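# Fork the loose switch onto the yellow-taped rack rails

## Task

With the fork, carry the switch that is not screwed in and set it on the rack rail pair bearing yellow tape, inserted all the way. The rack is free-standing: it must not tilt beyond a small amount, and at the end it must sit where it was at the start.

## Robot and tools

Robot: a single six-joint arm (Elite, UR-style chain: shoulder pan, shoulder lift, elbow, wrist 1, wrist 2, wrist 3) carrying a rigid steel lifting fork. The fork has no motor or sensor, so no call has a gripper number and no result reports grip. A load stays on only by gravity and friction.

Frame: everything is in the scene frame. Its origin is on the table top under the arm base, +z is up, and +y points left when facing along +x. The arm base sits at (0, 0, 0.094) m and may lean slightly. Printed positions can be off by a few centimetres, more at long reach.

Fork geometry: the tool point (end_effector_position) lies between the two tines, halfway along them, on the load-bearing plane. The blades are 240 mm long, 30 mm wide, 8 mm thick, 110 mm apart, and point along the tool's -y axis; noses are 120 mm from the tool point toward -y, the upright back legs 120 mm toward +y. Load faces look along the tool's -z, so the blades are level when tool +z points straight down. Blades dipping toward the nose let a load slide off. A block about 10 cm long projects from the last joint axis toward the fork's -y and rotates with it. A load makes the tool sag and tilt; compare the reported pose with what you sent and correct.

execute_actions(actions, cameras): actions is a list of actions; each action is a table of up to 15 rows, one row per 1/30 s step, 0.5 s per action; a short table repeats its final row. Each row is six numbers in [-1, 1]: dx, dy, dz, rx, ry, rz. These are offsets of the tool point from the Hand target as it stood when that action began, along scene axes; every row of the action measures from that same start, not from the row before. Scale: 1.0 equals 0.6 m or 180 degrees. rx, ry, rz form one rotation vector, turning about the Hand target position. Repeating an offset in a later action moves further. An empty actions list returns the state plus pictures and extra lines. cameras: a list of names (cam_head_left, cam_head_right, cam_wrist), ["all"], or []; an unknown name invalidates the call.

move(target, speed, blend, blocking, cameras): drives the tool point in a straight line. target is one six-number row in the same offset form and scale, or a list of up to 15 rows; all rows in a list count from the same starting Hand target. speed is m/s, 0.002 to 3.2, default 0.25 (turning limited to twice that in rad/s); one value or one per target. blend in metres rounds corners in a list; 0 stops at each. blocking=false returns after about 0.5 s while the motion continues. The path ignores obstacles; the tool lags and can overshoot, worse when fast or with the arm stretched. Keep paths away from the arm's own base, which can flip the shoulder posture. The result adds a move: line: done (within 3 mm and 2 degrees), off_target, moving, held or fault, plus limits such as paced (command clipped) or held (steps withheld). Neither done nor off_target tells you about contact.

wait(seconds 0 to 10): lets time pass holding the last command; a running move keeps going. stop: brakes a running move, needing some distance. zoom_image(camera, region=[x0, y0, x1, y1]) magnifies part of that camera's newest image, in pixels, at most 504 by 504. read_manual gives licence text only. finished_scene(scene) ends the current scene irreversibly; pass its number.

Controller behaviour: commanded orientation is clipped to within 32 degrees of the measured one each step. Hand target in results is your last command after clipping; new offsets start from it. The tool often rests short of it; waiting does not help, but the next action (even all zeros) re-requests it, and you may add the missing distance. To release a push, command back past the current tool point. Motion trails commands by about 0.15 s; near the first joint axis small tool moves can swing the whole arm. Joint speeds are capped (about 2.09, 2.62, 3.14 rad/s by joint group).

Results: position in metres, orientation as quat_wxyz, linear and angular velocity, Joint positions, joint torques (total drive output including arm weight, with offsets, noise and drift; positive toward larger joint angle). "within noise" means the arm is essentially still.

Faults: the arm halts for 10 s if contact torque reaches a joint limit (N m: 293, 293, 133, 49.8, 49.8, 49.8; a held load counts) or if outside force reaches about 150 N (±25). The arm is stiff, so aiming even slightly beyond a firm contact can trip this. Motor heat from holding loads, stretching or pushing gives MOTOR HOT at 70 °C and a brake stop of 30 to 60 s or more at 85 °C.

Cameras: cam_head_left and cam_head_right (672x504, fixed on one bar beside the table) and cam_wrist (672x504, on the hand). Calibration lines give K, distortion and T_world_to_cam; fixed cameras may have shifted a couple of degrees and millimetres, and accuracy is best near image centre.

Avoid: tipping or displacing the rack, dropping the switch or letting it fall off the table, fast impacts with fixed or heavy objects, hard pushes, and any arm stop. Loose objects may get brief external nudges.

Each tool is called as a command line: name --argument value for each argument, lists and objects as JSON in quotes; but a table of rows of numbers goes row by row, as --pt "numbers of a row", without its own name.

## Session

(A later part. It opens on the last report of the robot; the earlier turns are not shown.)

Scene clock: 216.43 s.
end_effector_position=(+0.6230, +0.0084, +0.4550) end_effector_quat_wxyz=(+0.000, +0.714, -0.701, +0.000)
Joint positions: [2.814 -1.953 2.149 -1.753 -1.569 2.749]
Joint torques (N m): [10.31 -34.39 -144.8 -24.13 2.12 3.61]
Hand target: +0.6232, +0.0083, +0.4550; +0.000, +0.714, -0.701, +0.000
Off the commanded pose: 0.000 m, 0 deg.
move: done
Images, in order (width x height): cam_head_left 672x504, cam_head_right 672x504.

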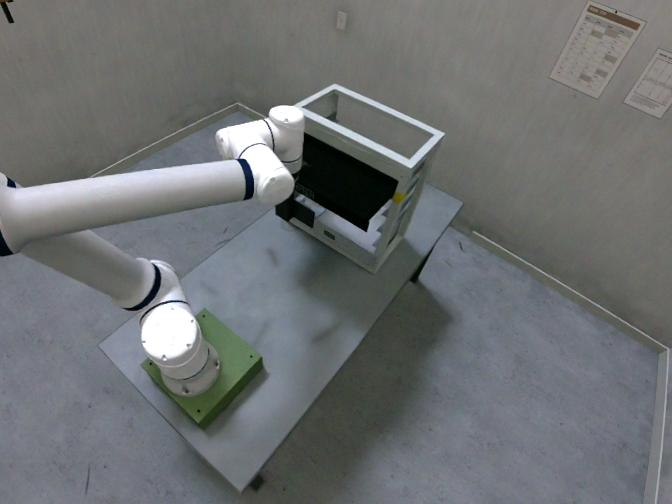

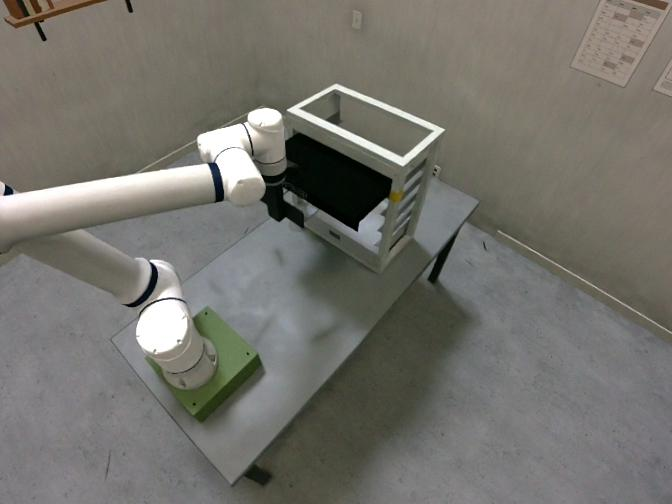

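move --target '[0.15, 0.0026, 0, 0, 0, 0]' --speed 0.08

move --target '[0.1583, 0.0028, 0, 0, 0, 0]' --speed 0.08 --cameras '["cam_head_left", "cam_head_right"]'

zoom_image --camera "cam_head_right" --region '[260, 100, 430, 250]'

zoom_image --camera "cam_head_left" --region '[260, 100, 430, 250]'

Scene clock: 221.23 s.
end_effector_position=(+0.7130, +0.0099, +0.4550) end_effector_quat_wxyz=(+0.000, +0.714, -0.701, +0.000)
Joint positions: [2.877 -1.778 2.032 -1.811 -1.568 2.813]
Joint torques (N m): [9.79 -59.33 -145.23 -24.03 1.93 3.54]
Hand target: +0.7132, +0.0099, +0.4550; +0.000, +0.714, -0.701, +0.000
Off the commanded pose: 0.000 m, 0 deg.
move: done

Scene clock: 222.93 s.
end_effector_position=(+0.8080, +0.0116, +0.4550) end_effector_quat_wxyz=(+0.000, +0.714, -0.701, +0.000)
Joint positions: [2.925 -1.609 1.889 -1.836 -1.568 2.861]
Joint torques (N m): [7.99 -80.69 -143.89 -24.25 1.86 3.53]
Hand target: +0.8082, +0.0116, +0.4550; +0.000, +0.714, -0.701, +0.000
Off the commanded pose: 0.000 m, 0 deg.
move: done
Images, in order (width x height): cam_head_left 672x504, cam_head_right 672x504.

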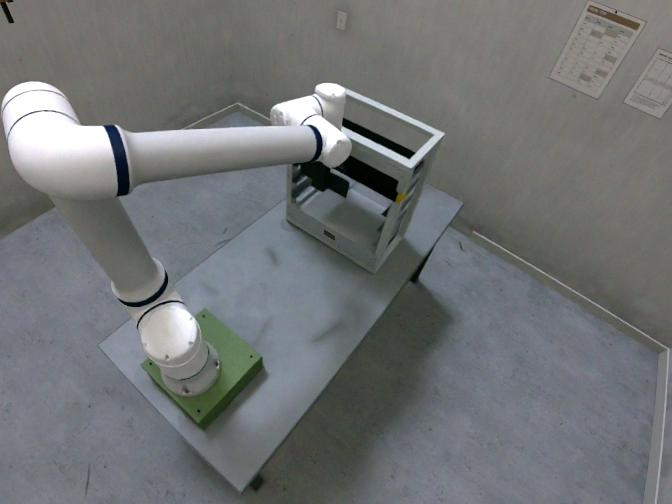

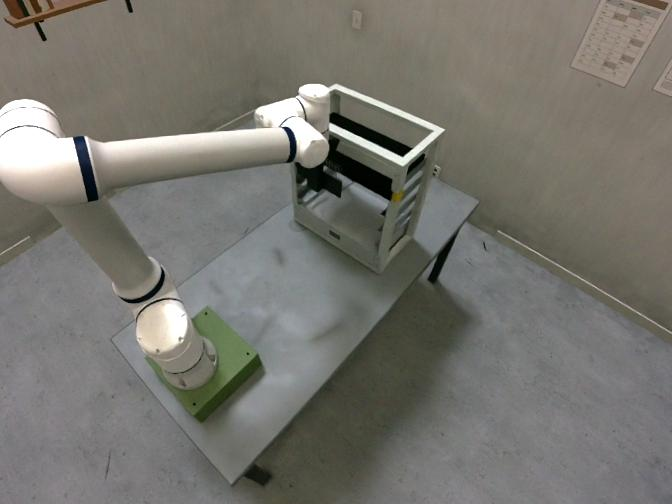

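Scaled by 2.965.

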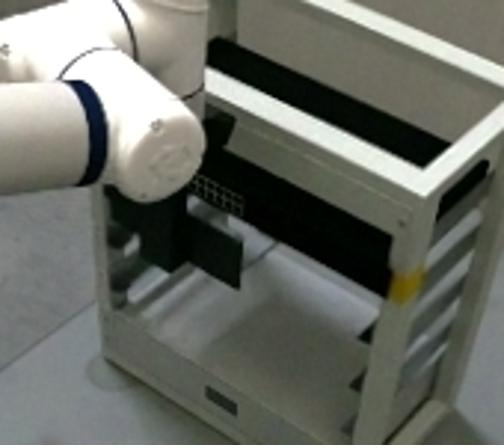

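Scaled by 2.965.

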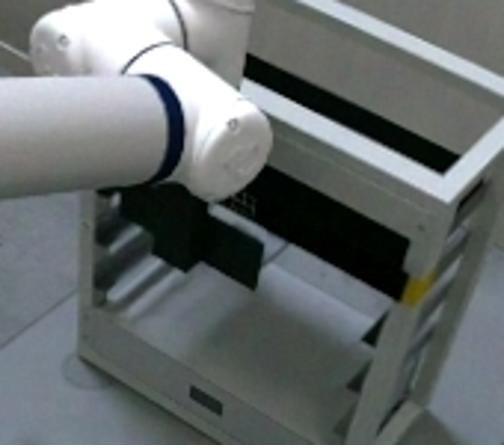

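move --pt "0 0 -0.0142 0 0 0" --pt "0 0 -0.0667 0 0 0" --speed '[0.03, 0.015]' --blend '[0.003, 0]' --cameras '["cam_head_left", "cam_head_right"]'

zoom_image --camera "cam_head_right" --region '[260, 100, 430, 250]'

zoom_image --camera "cam_head_left" --region '[260, 100, 430, 250]'

Scene clock: 230.27 s.
end_effector_position=(+0.8082, +0.0116, +0.4152) end_effector_quat_wxyz=(+0.000, +0.714, -0.701, +0.000)
Joint positions: [2.926 -1.588 1.942 -1.91 -1.568 2.861]
Joint torques (N m): [9.69 -46.75 -72.47 -10.34 -1.51 3.54]
Hand target: +0.8082, +0.0116, +0.4150; +0.000, +0.714, -0.701, +0.000
Off the commanded pose: 0.000 m, 0 deg.
move: done
Images, in order (width x height): cam_head_left 672x504, cam_head_right 672x504.

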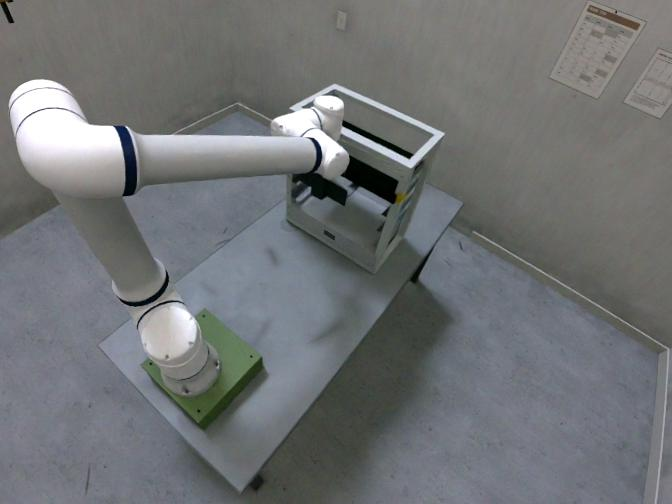

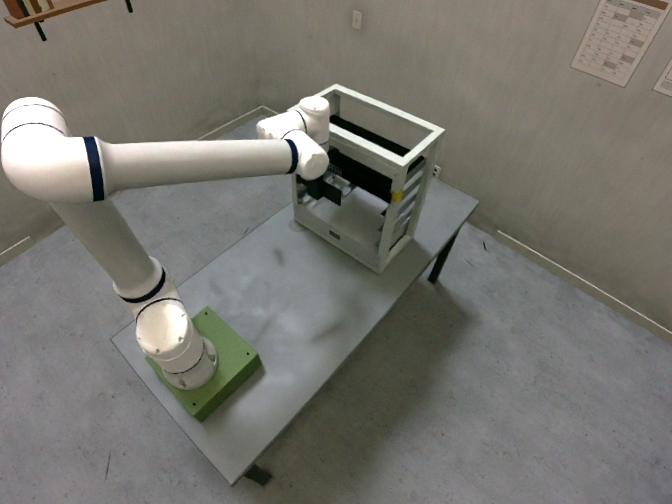

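Scaled by 2.965.

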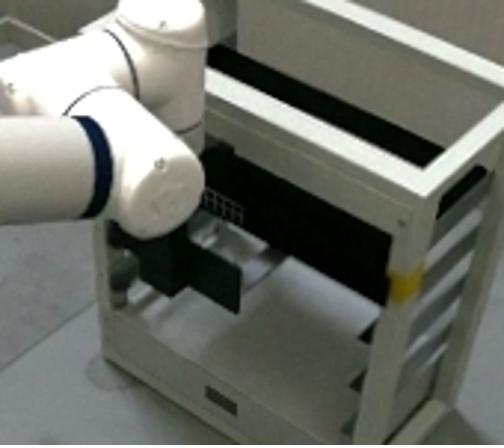

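Scaled by 2.965.

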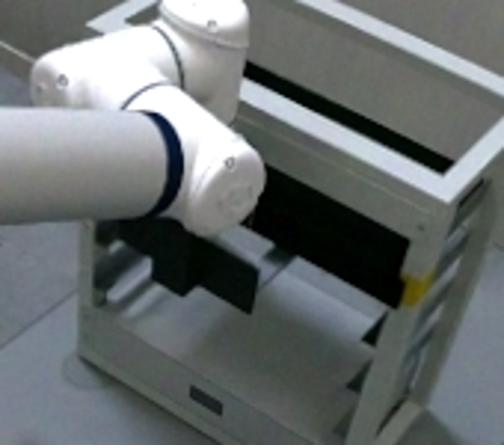

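move --pt "-0.3583 -0.0063 0 0 0 0" --pt "-0.3583 -0.0063 0.0767 0 0 0" --pt "-0.285 -0.005 0.0767 0 0 0" --speed '[0.1, 0.1, 0.06]' --blend '[0.01, 0.01, 0]' --cameras '["cam_head_left", "cam_head_right"]'

zoom_image --camera "cam_head_right" --region '[260, 100, 430, 250]'

zoom_image --camera "cam_head_left" --region '[260, 100, 430, 250]'

Scene clock: 242.40 s.
end_effector_position=(+0.6370, +0.0086, +0.4610) end_effector_quat_wxyz=(+0.000, +0.714, -0.701, +0.000)
Joint positions: [2.825 -1.927 2.123 -1.753 -1.569 2.76]
Joint torques (N m): [7.65 -12.21 -101.27 -10.29 0.53 3.72]
Hand target: +0.6372, +0.0086, +0.4610; +0.000, +0.714, -0.701, +0.000
Off the commanded pose: 0.000 m, 0 deg.
move: done
Images, in order (width x height): cam_head_left 672x504, cam_head_right 672x504.

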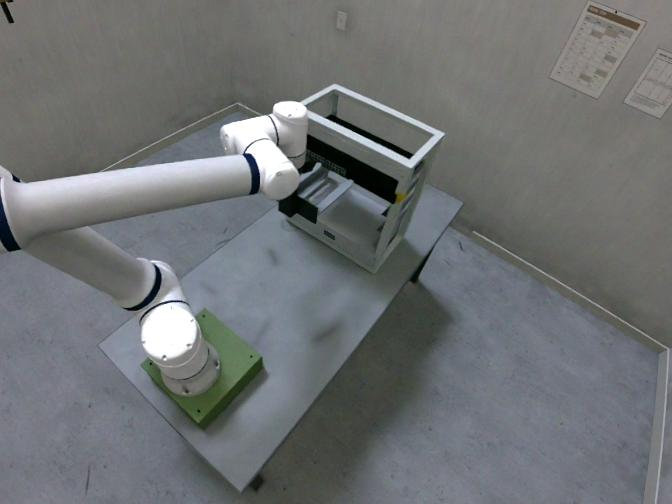

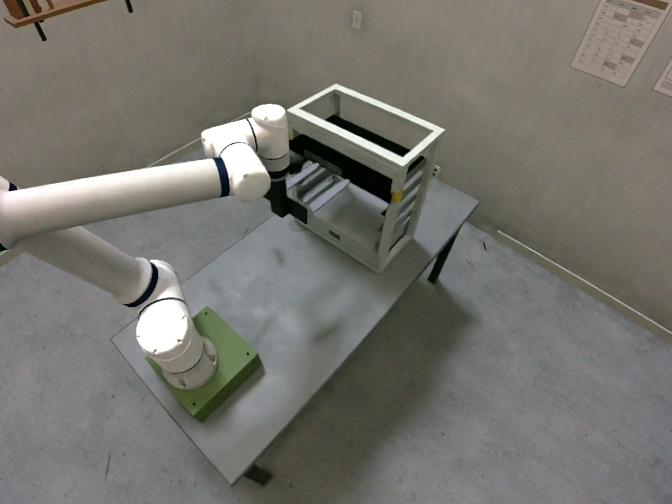

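Scaled by 2.965.

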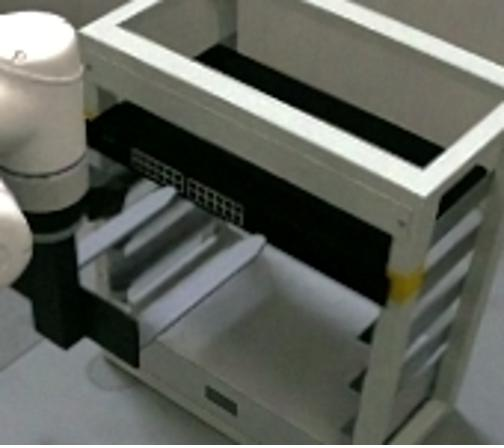

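Scaled by 2.965.

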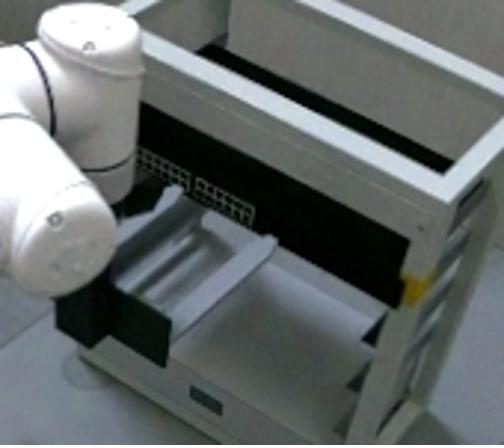

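move --target '[0.0167, 0.0003, 0, 0, 0, 0]' --speed 0.04

move --target '[0.005, 0.0001, 0, 0, 0, 0]' --speed 0.02

move --target '[0.005, 0.0001, 0, 0, 0, 0]' --speed 0.02

Scene clock: 247.07 s.
end_effector_position=(+0.6470, +0.0088, +0.4610) end_effector_quat_wxyz=(+0.000, +0.714, -0.701, +0.000)
Joint positions: [2.833 -1.907 2.111 -1.76 -1.569 2.768]
Joint torques (N m): [11.88 -13.32 -100.83 -10.27 1.92 3.27]
Hand target: +0.6472, +0.0088, +0.4610; +0.000, +0.714, -0.701, +0.000
Off the commanded pose: 0.000 m, 0 deg.
move: done

Scene clock: 247.77 s.
end_effector_position=(+0.6500, +0.0088, +0.4610) end_effector_quat_wxyz=(+0.000, +0.714, -0.701, +0.000)
Joint positions: [2.835 -1.901 2.107 -1.763 -1.569 2.771]
Joint torques (N m): [5.08 -10.71 -109.83 -16.42 2.29 5.24]
Hand target: +0.6502, +0.0088, +0.4610; +0.000, +0.714, -0.701, +0.000
Off the commanded pose: 0.000 m, 0 deg.
move: done

Scene clock: 248.47 s.
end_effector_position=(+0.6530, +0.0089, +0.4610) end_effector_quat_wxyz=(+0.000, +0.714, -0.701, +0.000)
Joint positions: [2.838 -1.895 2.103 -1.765 -1.569 2.773]
Joint torques (N m): [9.6 -13.81 -111.05 -16.6 2.68 3.44]
Hand target: +0.6532, +0.0089, +0.4610; +0.000, +0.714, -0.701, +0.000
Off the commanded pose: 0.000 m, 0 deg.
move: done

move --target '[0.005, 0.0001, 0, 0, 0, 0]' --speed 0.02

move --target '[0.005, 0.0001, 0, 0, 0, 0]' --speed 0.02

move --target '[0.0025, 0, 0, 0, 0, 0]' --speed 0.02 --cameras '["cam_head_left", "cam_head_right"]'

zoom_image --camera "cam_head_right" --region '[370, 160, 430, 210]'

zoom_image --camera "cam_head_right" --region '[275, 115, 335, 165]'

zoom_image --camera "cam_head_left" --region '[370, 160, 430, 210]'

Scene clock: 253.63 s.
end_effector_position=(+0.6560, +0.0089, +0.4610) end_effector_quat_wxyz=(+0.000, +0.714, -0.701, +0.000)
Joint positions: [2.84 -1.889 2.099 -1.767 -1.569 2.775]
Joint torques (N m): [8.65 -13.93 -112.05 -16.41 3.15 3.66]
Hand target: +0.6562, +0.0089, +0.4610; +0.000, +0.714, -0.701, +0.000
Off the commanded pose: 0.000 m, 0 deg.
move: done

Scene clock: 254.33 s.
end_effector_position=(+0.6590, +0.0090, +0.4610) end_effector_quat_wxyz=(+0.000, +0.714, -0.701, +0.000)
Joint positions: [2.842 -1.883 2.095 -1.769 -1.569 2.777]
Joint torques (N m): [9.9 -14.01 -111.52 -16.17 3.39 3.02]
Hand target: +0.6592, +0.0090, +0.4610; +0.000, +0.714, -0.701, +0.000
Off the commanded pose: 0.000 m, 0 deg.
move: done

Scene clock: 255.03 s.
end_effector_position=(+0.6606, +0.0090, +0.4610) end_effector_quat_wxyz=(+0.000, +0.714, -0.701, +0.000)
Joint positions: [2.843 -1.88 2.093 -1.77 -1.569 2.778]
Joint torques (N m): [9.07 -15.43 -111.65 -16.45 3.46 3.64]
Hand target: +0.6607, +0.0090, +0.4610; +0.000, +0.714, -0.701, +0.000
Off the commanded pose: 0.000 m, 0 deg.
move: done
Images, in order (width x height): cam_head_left 672x504, cam_head_right 672x504.

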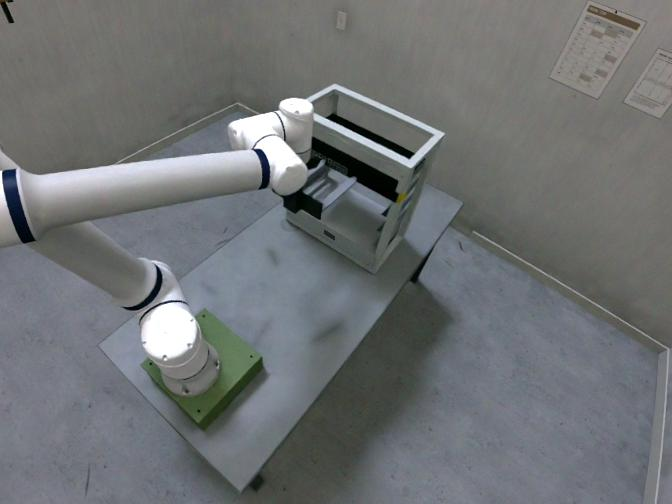

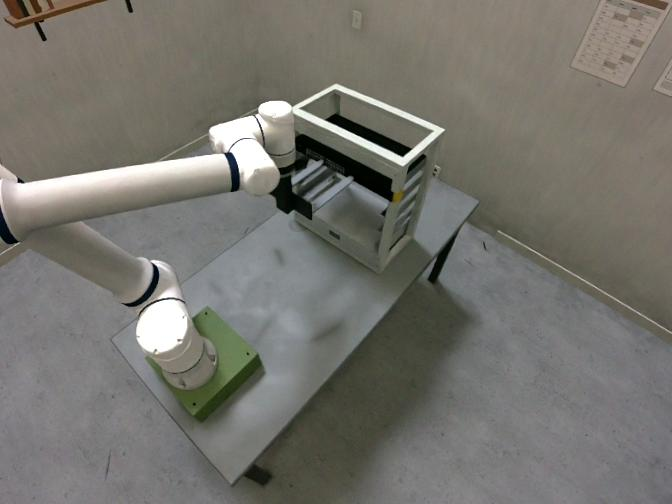

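Scaled by 8.400.

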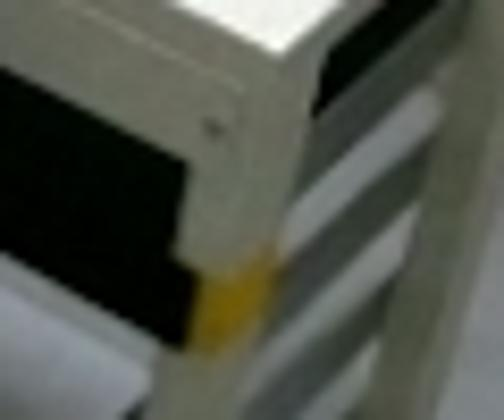

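Scaled by 8.400.

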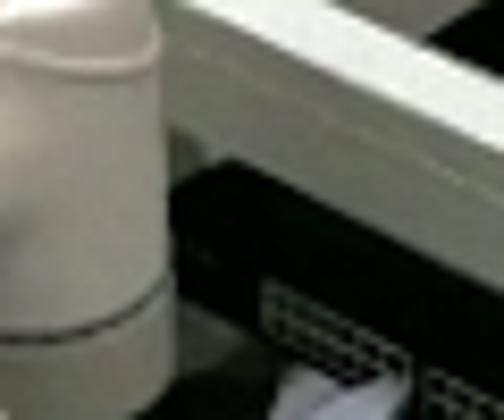

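Scaled by 8.400.

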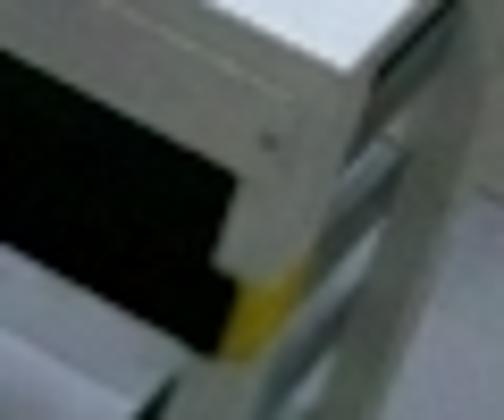

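move --target '[0.0025, 0, 0, 0, 0, 0]' --speed 0.01

move --target '[0.00167, 0, 0, 0, 0, 0]' --speed 0.005

move --target '[0.00083, 0, 0, 0, 0, 0]' --speed 0.005

Scene clock: 258.47 s.
end_effector_position=(+0.6621, +0.0090, +0.4610) end_effector_quat_wxyz=(+0.000, +0.714, -0.701, +0.000)
Joint positions: [2.844 -1.877 2.092 -1.771 -1.569 2.779]
Joint torques (N m): [9.01 -14.38 -110.82 -16.35 3.5 3.42]
Hand target: +0.6622, +0.0090, +0.4610; +0.000, +0.714, -0.701, +0.000
Off the commanded pose: 0.000 m, 0 deg.
move: done

Scene clock: 259.17 s.
end_effector_position=(+0.6631, +0.0090, +0.4610) end_effector_quat_wxyz=(+0.000, +0.714, -0.701, +0.000)
Joint positions: [2.845 -1.875 2.09 -1.772 -1.569 2.78]
Joint torques (N m): [10.15 -16.04 -111.21 -16.51 3.68 3.67]
Hand target: +0.6632, +0.0090, +0.4610; +0.000, +0.714, -0.701, +0.000
Off the commanded pose: 0.000 m, 0 deg.
move: done

Scene clock: 259.87 s.
end_effector_position=(+0.6637, +0.0090, +0.4610) end_effector_quat_wxyz=(+0.000, +0.714, -0.701, +0.000)
Joint positions: [2.845 -1.874 2.09 -1.772 -1.569 2.78]
Joint torques (N m): [9.19 -15.29 -111.11 -16.43 3.61 3.78]
Hand target: +0.6637, +0.0090, +0.4610; +0.000, +0.714, -0.701, +0.000
Off the commanded pose: 0.000 m, 0 deg.
move: done

move --target '[0.00083, 0, 0, 0, 0, 0]' --speed 0.005

move --target '[0.00083, 0, 0, 0, 0, 0]' --speed 0.005

move --target '[0.00083, 0, 0, 0, 0, 0]' --speed 0.005

Scene clock: 263.40 s.
end_effector_position=(+0.6642, +0.0090, +0.4610) end_effector_quat_wxyz=(+0.000, +0.714, -0.701, +0.000)
Joint positions: [2.846 -1.873 2.089 -1.772 -1.569 2.781]
Joint torques (N m): [9.04 -14.73 -112.19 -16.35 3.48 3.57]
Hand target: +0.6642, +0.0090, +0.4610; +0.000, +0.714, -0.701, +0.000
Off the commanded pose: 0.000 m, 0 deg.
move: done

Scene clock: 264.10 s.
end_effector_position=(+0.6646, +0.0090, +0.4610) end_effector_quat_wxyz=(+0.000, +0.714, -0.701, +0.000)
Joint positions: [2.846 -1.872 2.088 -1.773 -1.569 2.781]
Joint torques (N m): [10.14 -13.73 -112.56 -16.47 3.43 3.51]
Hand target: +0.6647, +0.0090, +0.4610; +0.000, +0.714, -0.701, +0.000
Off the commanded pose: 0.000 m, 0 deg.
move: done

Scene clock: 264.80 s.
end_effector_position=(+0.6652, +0.0090, +0.4610) end_effector_quat_wxyz=(+0.000, +0.714, -0.701, +0.000)
Joint positions: [2.846 -1.871 2.088 -1.773 -1.569 2.781]
Joint torques (N m): [9.16 -14.98 -111.86 -16.51 3.46 3.44]
Hand target: +0.6652, +0.0090, +0.4610; +0.000, +0.714, -0.701, +0.000
Off the commanded pose: 0.000 m, 0 deg.
move: done

move --target '[0.00083, 0, 0, 0, 0, 0]' --speed 0.005

move --target '[0.00083, 0, 0, 0, 0, 0]' --speed 0.005

zoom_image --camera "cam_head_right" --region '[370, 160, 430, 210]'

Scene clock: 268.00 s.
end_effector_position=(+0.6656, +0.0090, +0.4610) end_effector_quat_wxyz=(+0.000, +0.714, -0.701, +0.000)
Joint positions: [2.847 -1.87 2.087 -1.773 -1.569 2.782]
Joint torques (N m): [9.58 -2.67 -114.36 -20.19 3.6 5.89]
Hand target: +0.6657, +0.0090, +0.4610; +0.000, +0.714, -0.701, +0.000
Off the commanded pose: 0.000 m, 0 deg.
move: done

Scene clock: 268.70 s.
end_effector_position=(+0.6661, +0.0090, +0.4610) end_effector_quat_wxyz=(+0.000, +0.714, -0.701, +0.000)
Joint positions: [2.847 -1.869 2.086 -1.774 -1.569 2.782]
Joint torques (N m): [7.76 0.76 -117.85 -21.67 4.24 7.35]
Hand target: +0.6662, +0.0090, +0.4610; +0.000, +0.714, -0.701, +0.000
Off the commanded pose: 0.000 m, 0 deg.
move: done

Scaled by 8.400.
This view is cut from an older image: the scene may have changed since it was taken.

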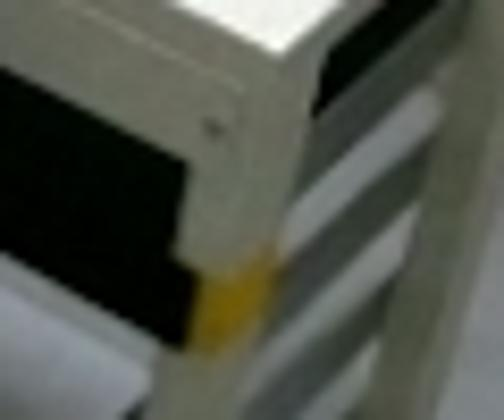

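move --target '[0.00083, 0, 0, 0, 0, 0]' --speed 0.005 --cameras '["cam_head_left", "cam_head_right"]'

zoom_image --camera "cam_head_right" --region '[370, 160, 430, 210]'

zoom_image --camera "cam_head_left" --region '[370, 160, 430, 210]'

Scene clock: 275.73 s.
end_effector_position=(+0.6666, +0.0090, +0.4610) end_effector_quat_wxyz=(+0.000, +0.714, -0.701, +0.000)
Joint positions: [2.847 -1.868 2.086 -1.774 -1.569 2.782]
Joint torques (N m): [6.47 12.14 -123.44 -27.76 5.99 9.39]
Hand target: +0.6667, +0.0090, +0.4610; +0.000, +0.714, -0.701, +0.000
Off the commanded pose: 0.000 m, 0 deg.
move: done
Images, in order (width x height): cam_head_left 672x504, cam_head_right 672x504.

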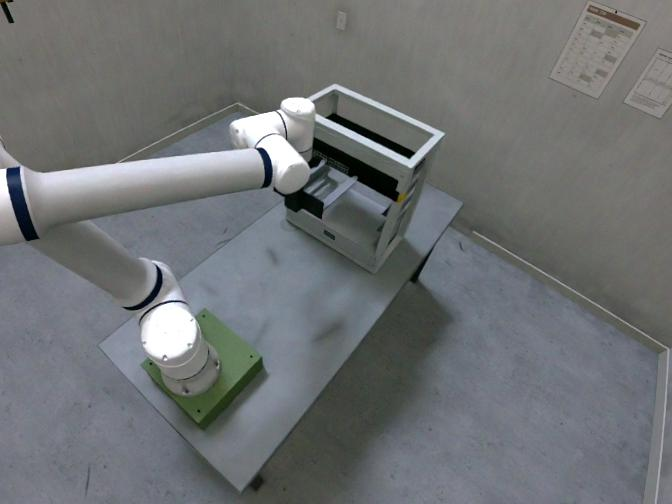

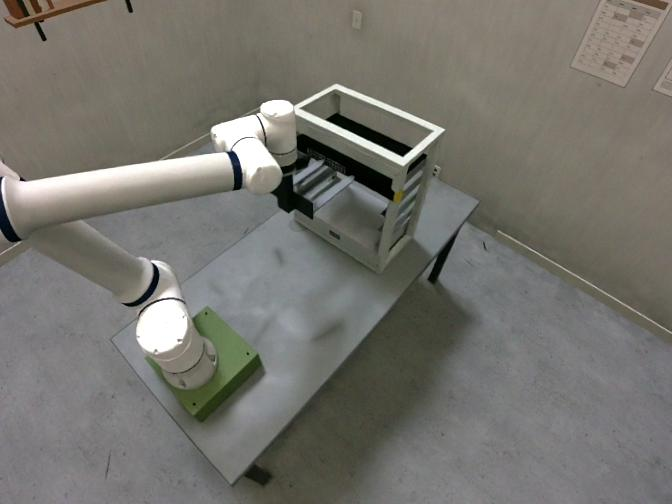

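Scaled by 8.400.

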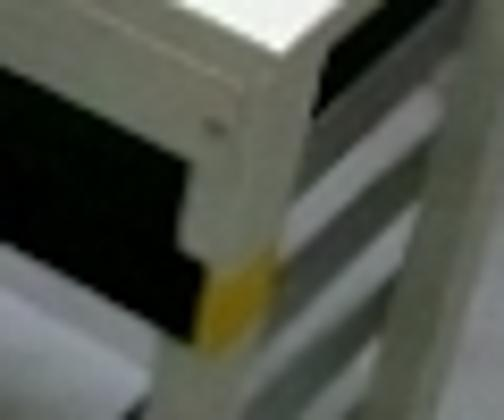

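Scaled by 8.400.

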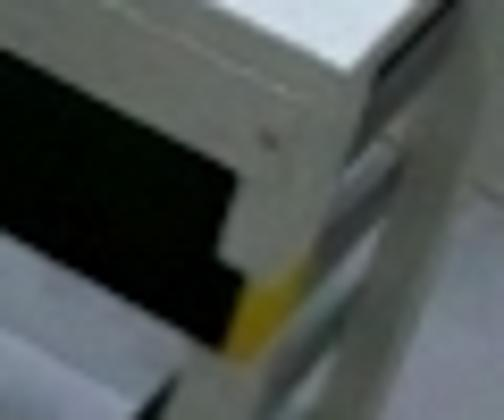

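move --target '[-0.0067, -0.0001, 0, 0, 0, 0]' --speed 0.02

move --target '[0, 0, 0, 0, 0, 0.0111]' --speed 0.02

move --target '[0.00083, 0, 0, 0, 0, 0]' --speed 0.005

Scene clock: 282.93 s.
end_effector_position=(+0.6629, +0.0090, +0.4610) end_effector_quat_wxyz=(+0.000, +0.714, -0.701, +0.000)
Joint positions: [2.845 -1.876 2.091 -1.772 -1.569 2.78]
Joint torques (N m): [-22.35 -46.21 -75.86 -5.97 -1.6 -2.36]
Hand target: +0.6627, +0.0089, +0.4610; +0.000, +0.714, -0.701, +0.000
Off the commanded pose: 0.000 m, 0 deg.
move: done

Scene clock: 284.17 s.
end_effector_position=(+0.6626, +0.0090, +0.4610) end_effector_quat_wxyz=(+0.000, +0.726, -0.688, +0.000)
Joint positions: [2.835 -1.876 2.091 -1.772 -1.569 2.735]
Joint torques (N m): [-20.39 -17.13 -100.55 -9.53 -1.41 -2.8]
Hand target: +0.6627, +0.0089, +0.4610; +0.000, +0.726, -0.688, +0.000
Off the commanded pose: 0.000 m, 0 deg.
move: done

Scene clock: 284.87 s.
end_effector_position=(+0.6631, +0.0089, +0.4610) end_effector_quat_wxyz=(+0.000, +0.726, -0.688, +0.000)
Joint positions: [2.835 -1.875 2.09 -1.772 -1.569 2.735]
Joint torques (N m): [9.55 -12.85 -105.64 -11.87 0.16 2.83]
Hand target: +0.6631, +0.0089, +0.4610; +0.000, +0.726, -0.688, +0.000
Off the commanded pose: 0.000 m, 0 deg.
move: done

move --target '[0.00083, 0, 0, 0, 0, 0]' --speed 0.005

move --target '[0.00083, 0, 0, 0, 0, 0]' --speed 0.005

Scene clock: 287.40 s.
end_effector_position=(+0.6636, +0.0090, +0.4610) end_effector_quat_wxyz=(+0.000, +0.726, -0.688, +0.000)
Joint positions: [2.835 -1.874 2.089 -1.772 -1.569 2.736]
Joint torques (N m): [11.92 -0.46 -111.4 -17.76 2.41 0.66]
Hand target: +0.6636, +0.0089, +0.4610; +0.000, +0.726, -0.688, +0.000
Off the commanded pose: 0.000 m, 0 deg.
move: done

Scene clock: 288.10 s.
end_effector_position=(+0.6641, +0.0089, +0.4610) end_effector_quat_wxyz=(+0.000, +0.726, -0.688, +0.000)
Joint positions: [2.836 -1.873 2.089 -1.773 -1.569 2.736]
Joint torques (N m): [13.12 9.14 -119.17 -24.06 5.29 -0.82]
Hand target: +0.6641, +0.0089, +0.4610; +0.000, +0.726, -0.688, +0.000
Off the commanded pose: 0.000 m, 0 deg.
move: done

move --pt "-0.0067 -0.0002 0 0 0 0" --pt "-0.2 -0.0035 0 0 0 0" --speed '[0.02, 0.15]' --blend '[0.002, 0]' --cameras '["cam_head_left", "cam_head_right"]'

zoom_image --camera "cam_head_right" --region '[270, 80, 450, 280]'

zoom_image --camera "cam_head_right" --region '[370, 160, 430, 210]'

zoom_image --camera "cam_head_right" --region '[275, 115, 335, 165]'

zoom_image --camera "cam_head_left" --region '[270, 80, 450, 280]'

Scene clock: 297.73 s.
end_effector_position=(+0.5443, +0.0069, +0.4610) end_effector_quat_wxyz=(+0.000, +0.726, -0.688, +0.000)
Joint positions: [2.719 -2.124 2.224 -1.656 -1.571 2.62]
Joint torques (N m): [-22.43 -21.17 -77.27 -5.4 2 -2.32]
Hand target: +0.5441, +0.0068, +0.4610; +0.000, +0.726, -0.688, +0.000
Off the commanded pose: 0.000 m, 0 deg.
move: done
Images, in order (width x height): cam_head_left 672x504, cam_head_right 672x504.

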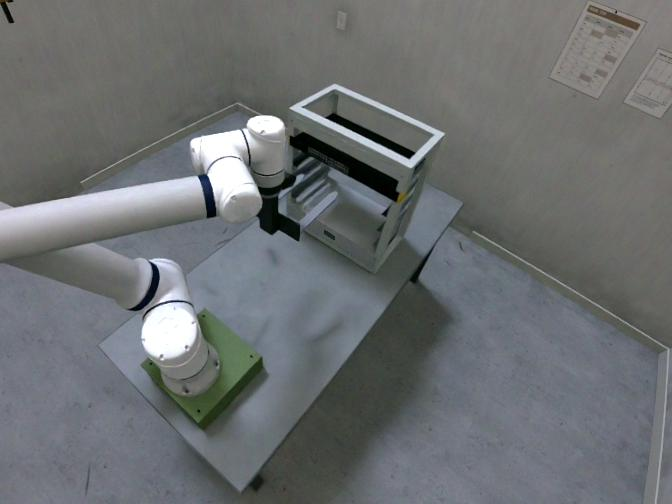

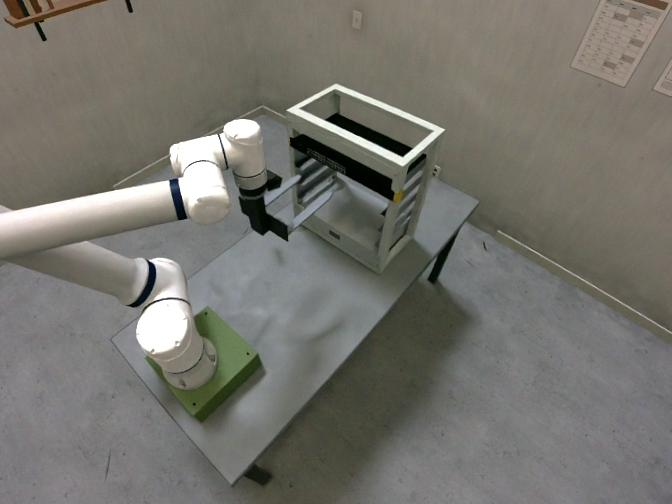

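Scaled by 2.520.

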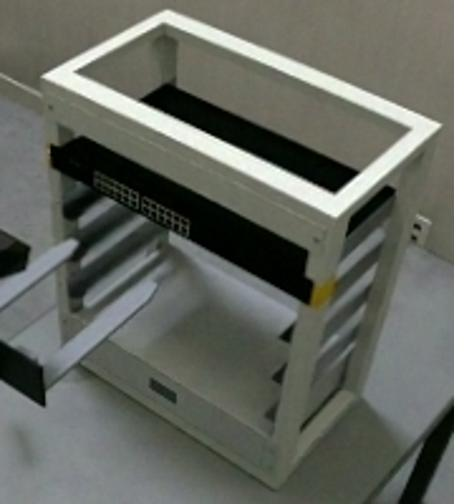

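Scaled by 8.400.

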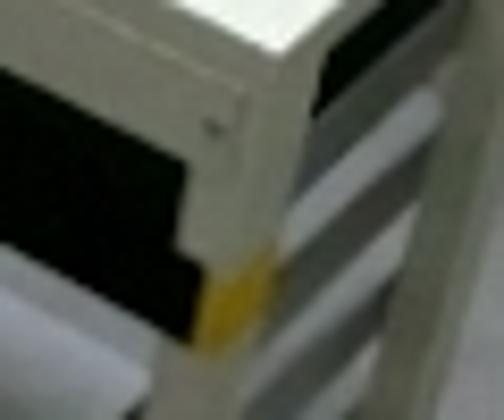

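Scaled by 8.400.

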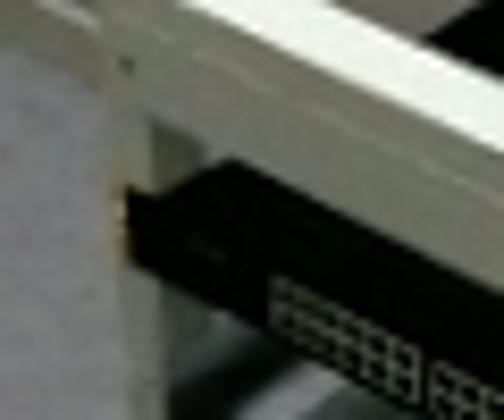

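Scaled by 2.520.

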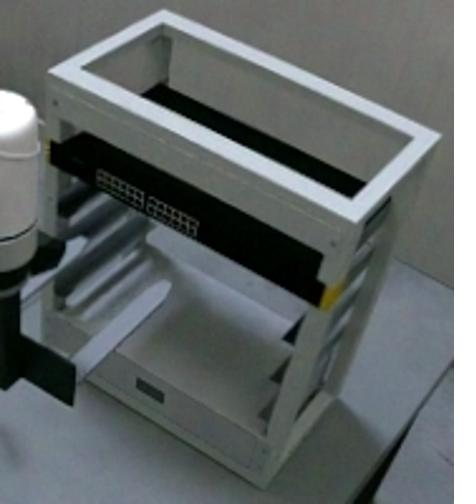

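finished_scene --scene 2

The scene is finished: the task was done.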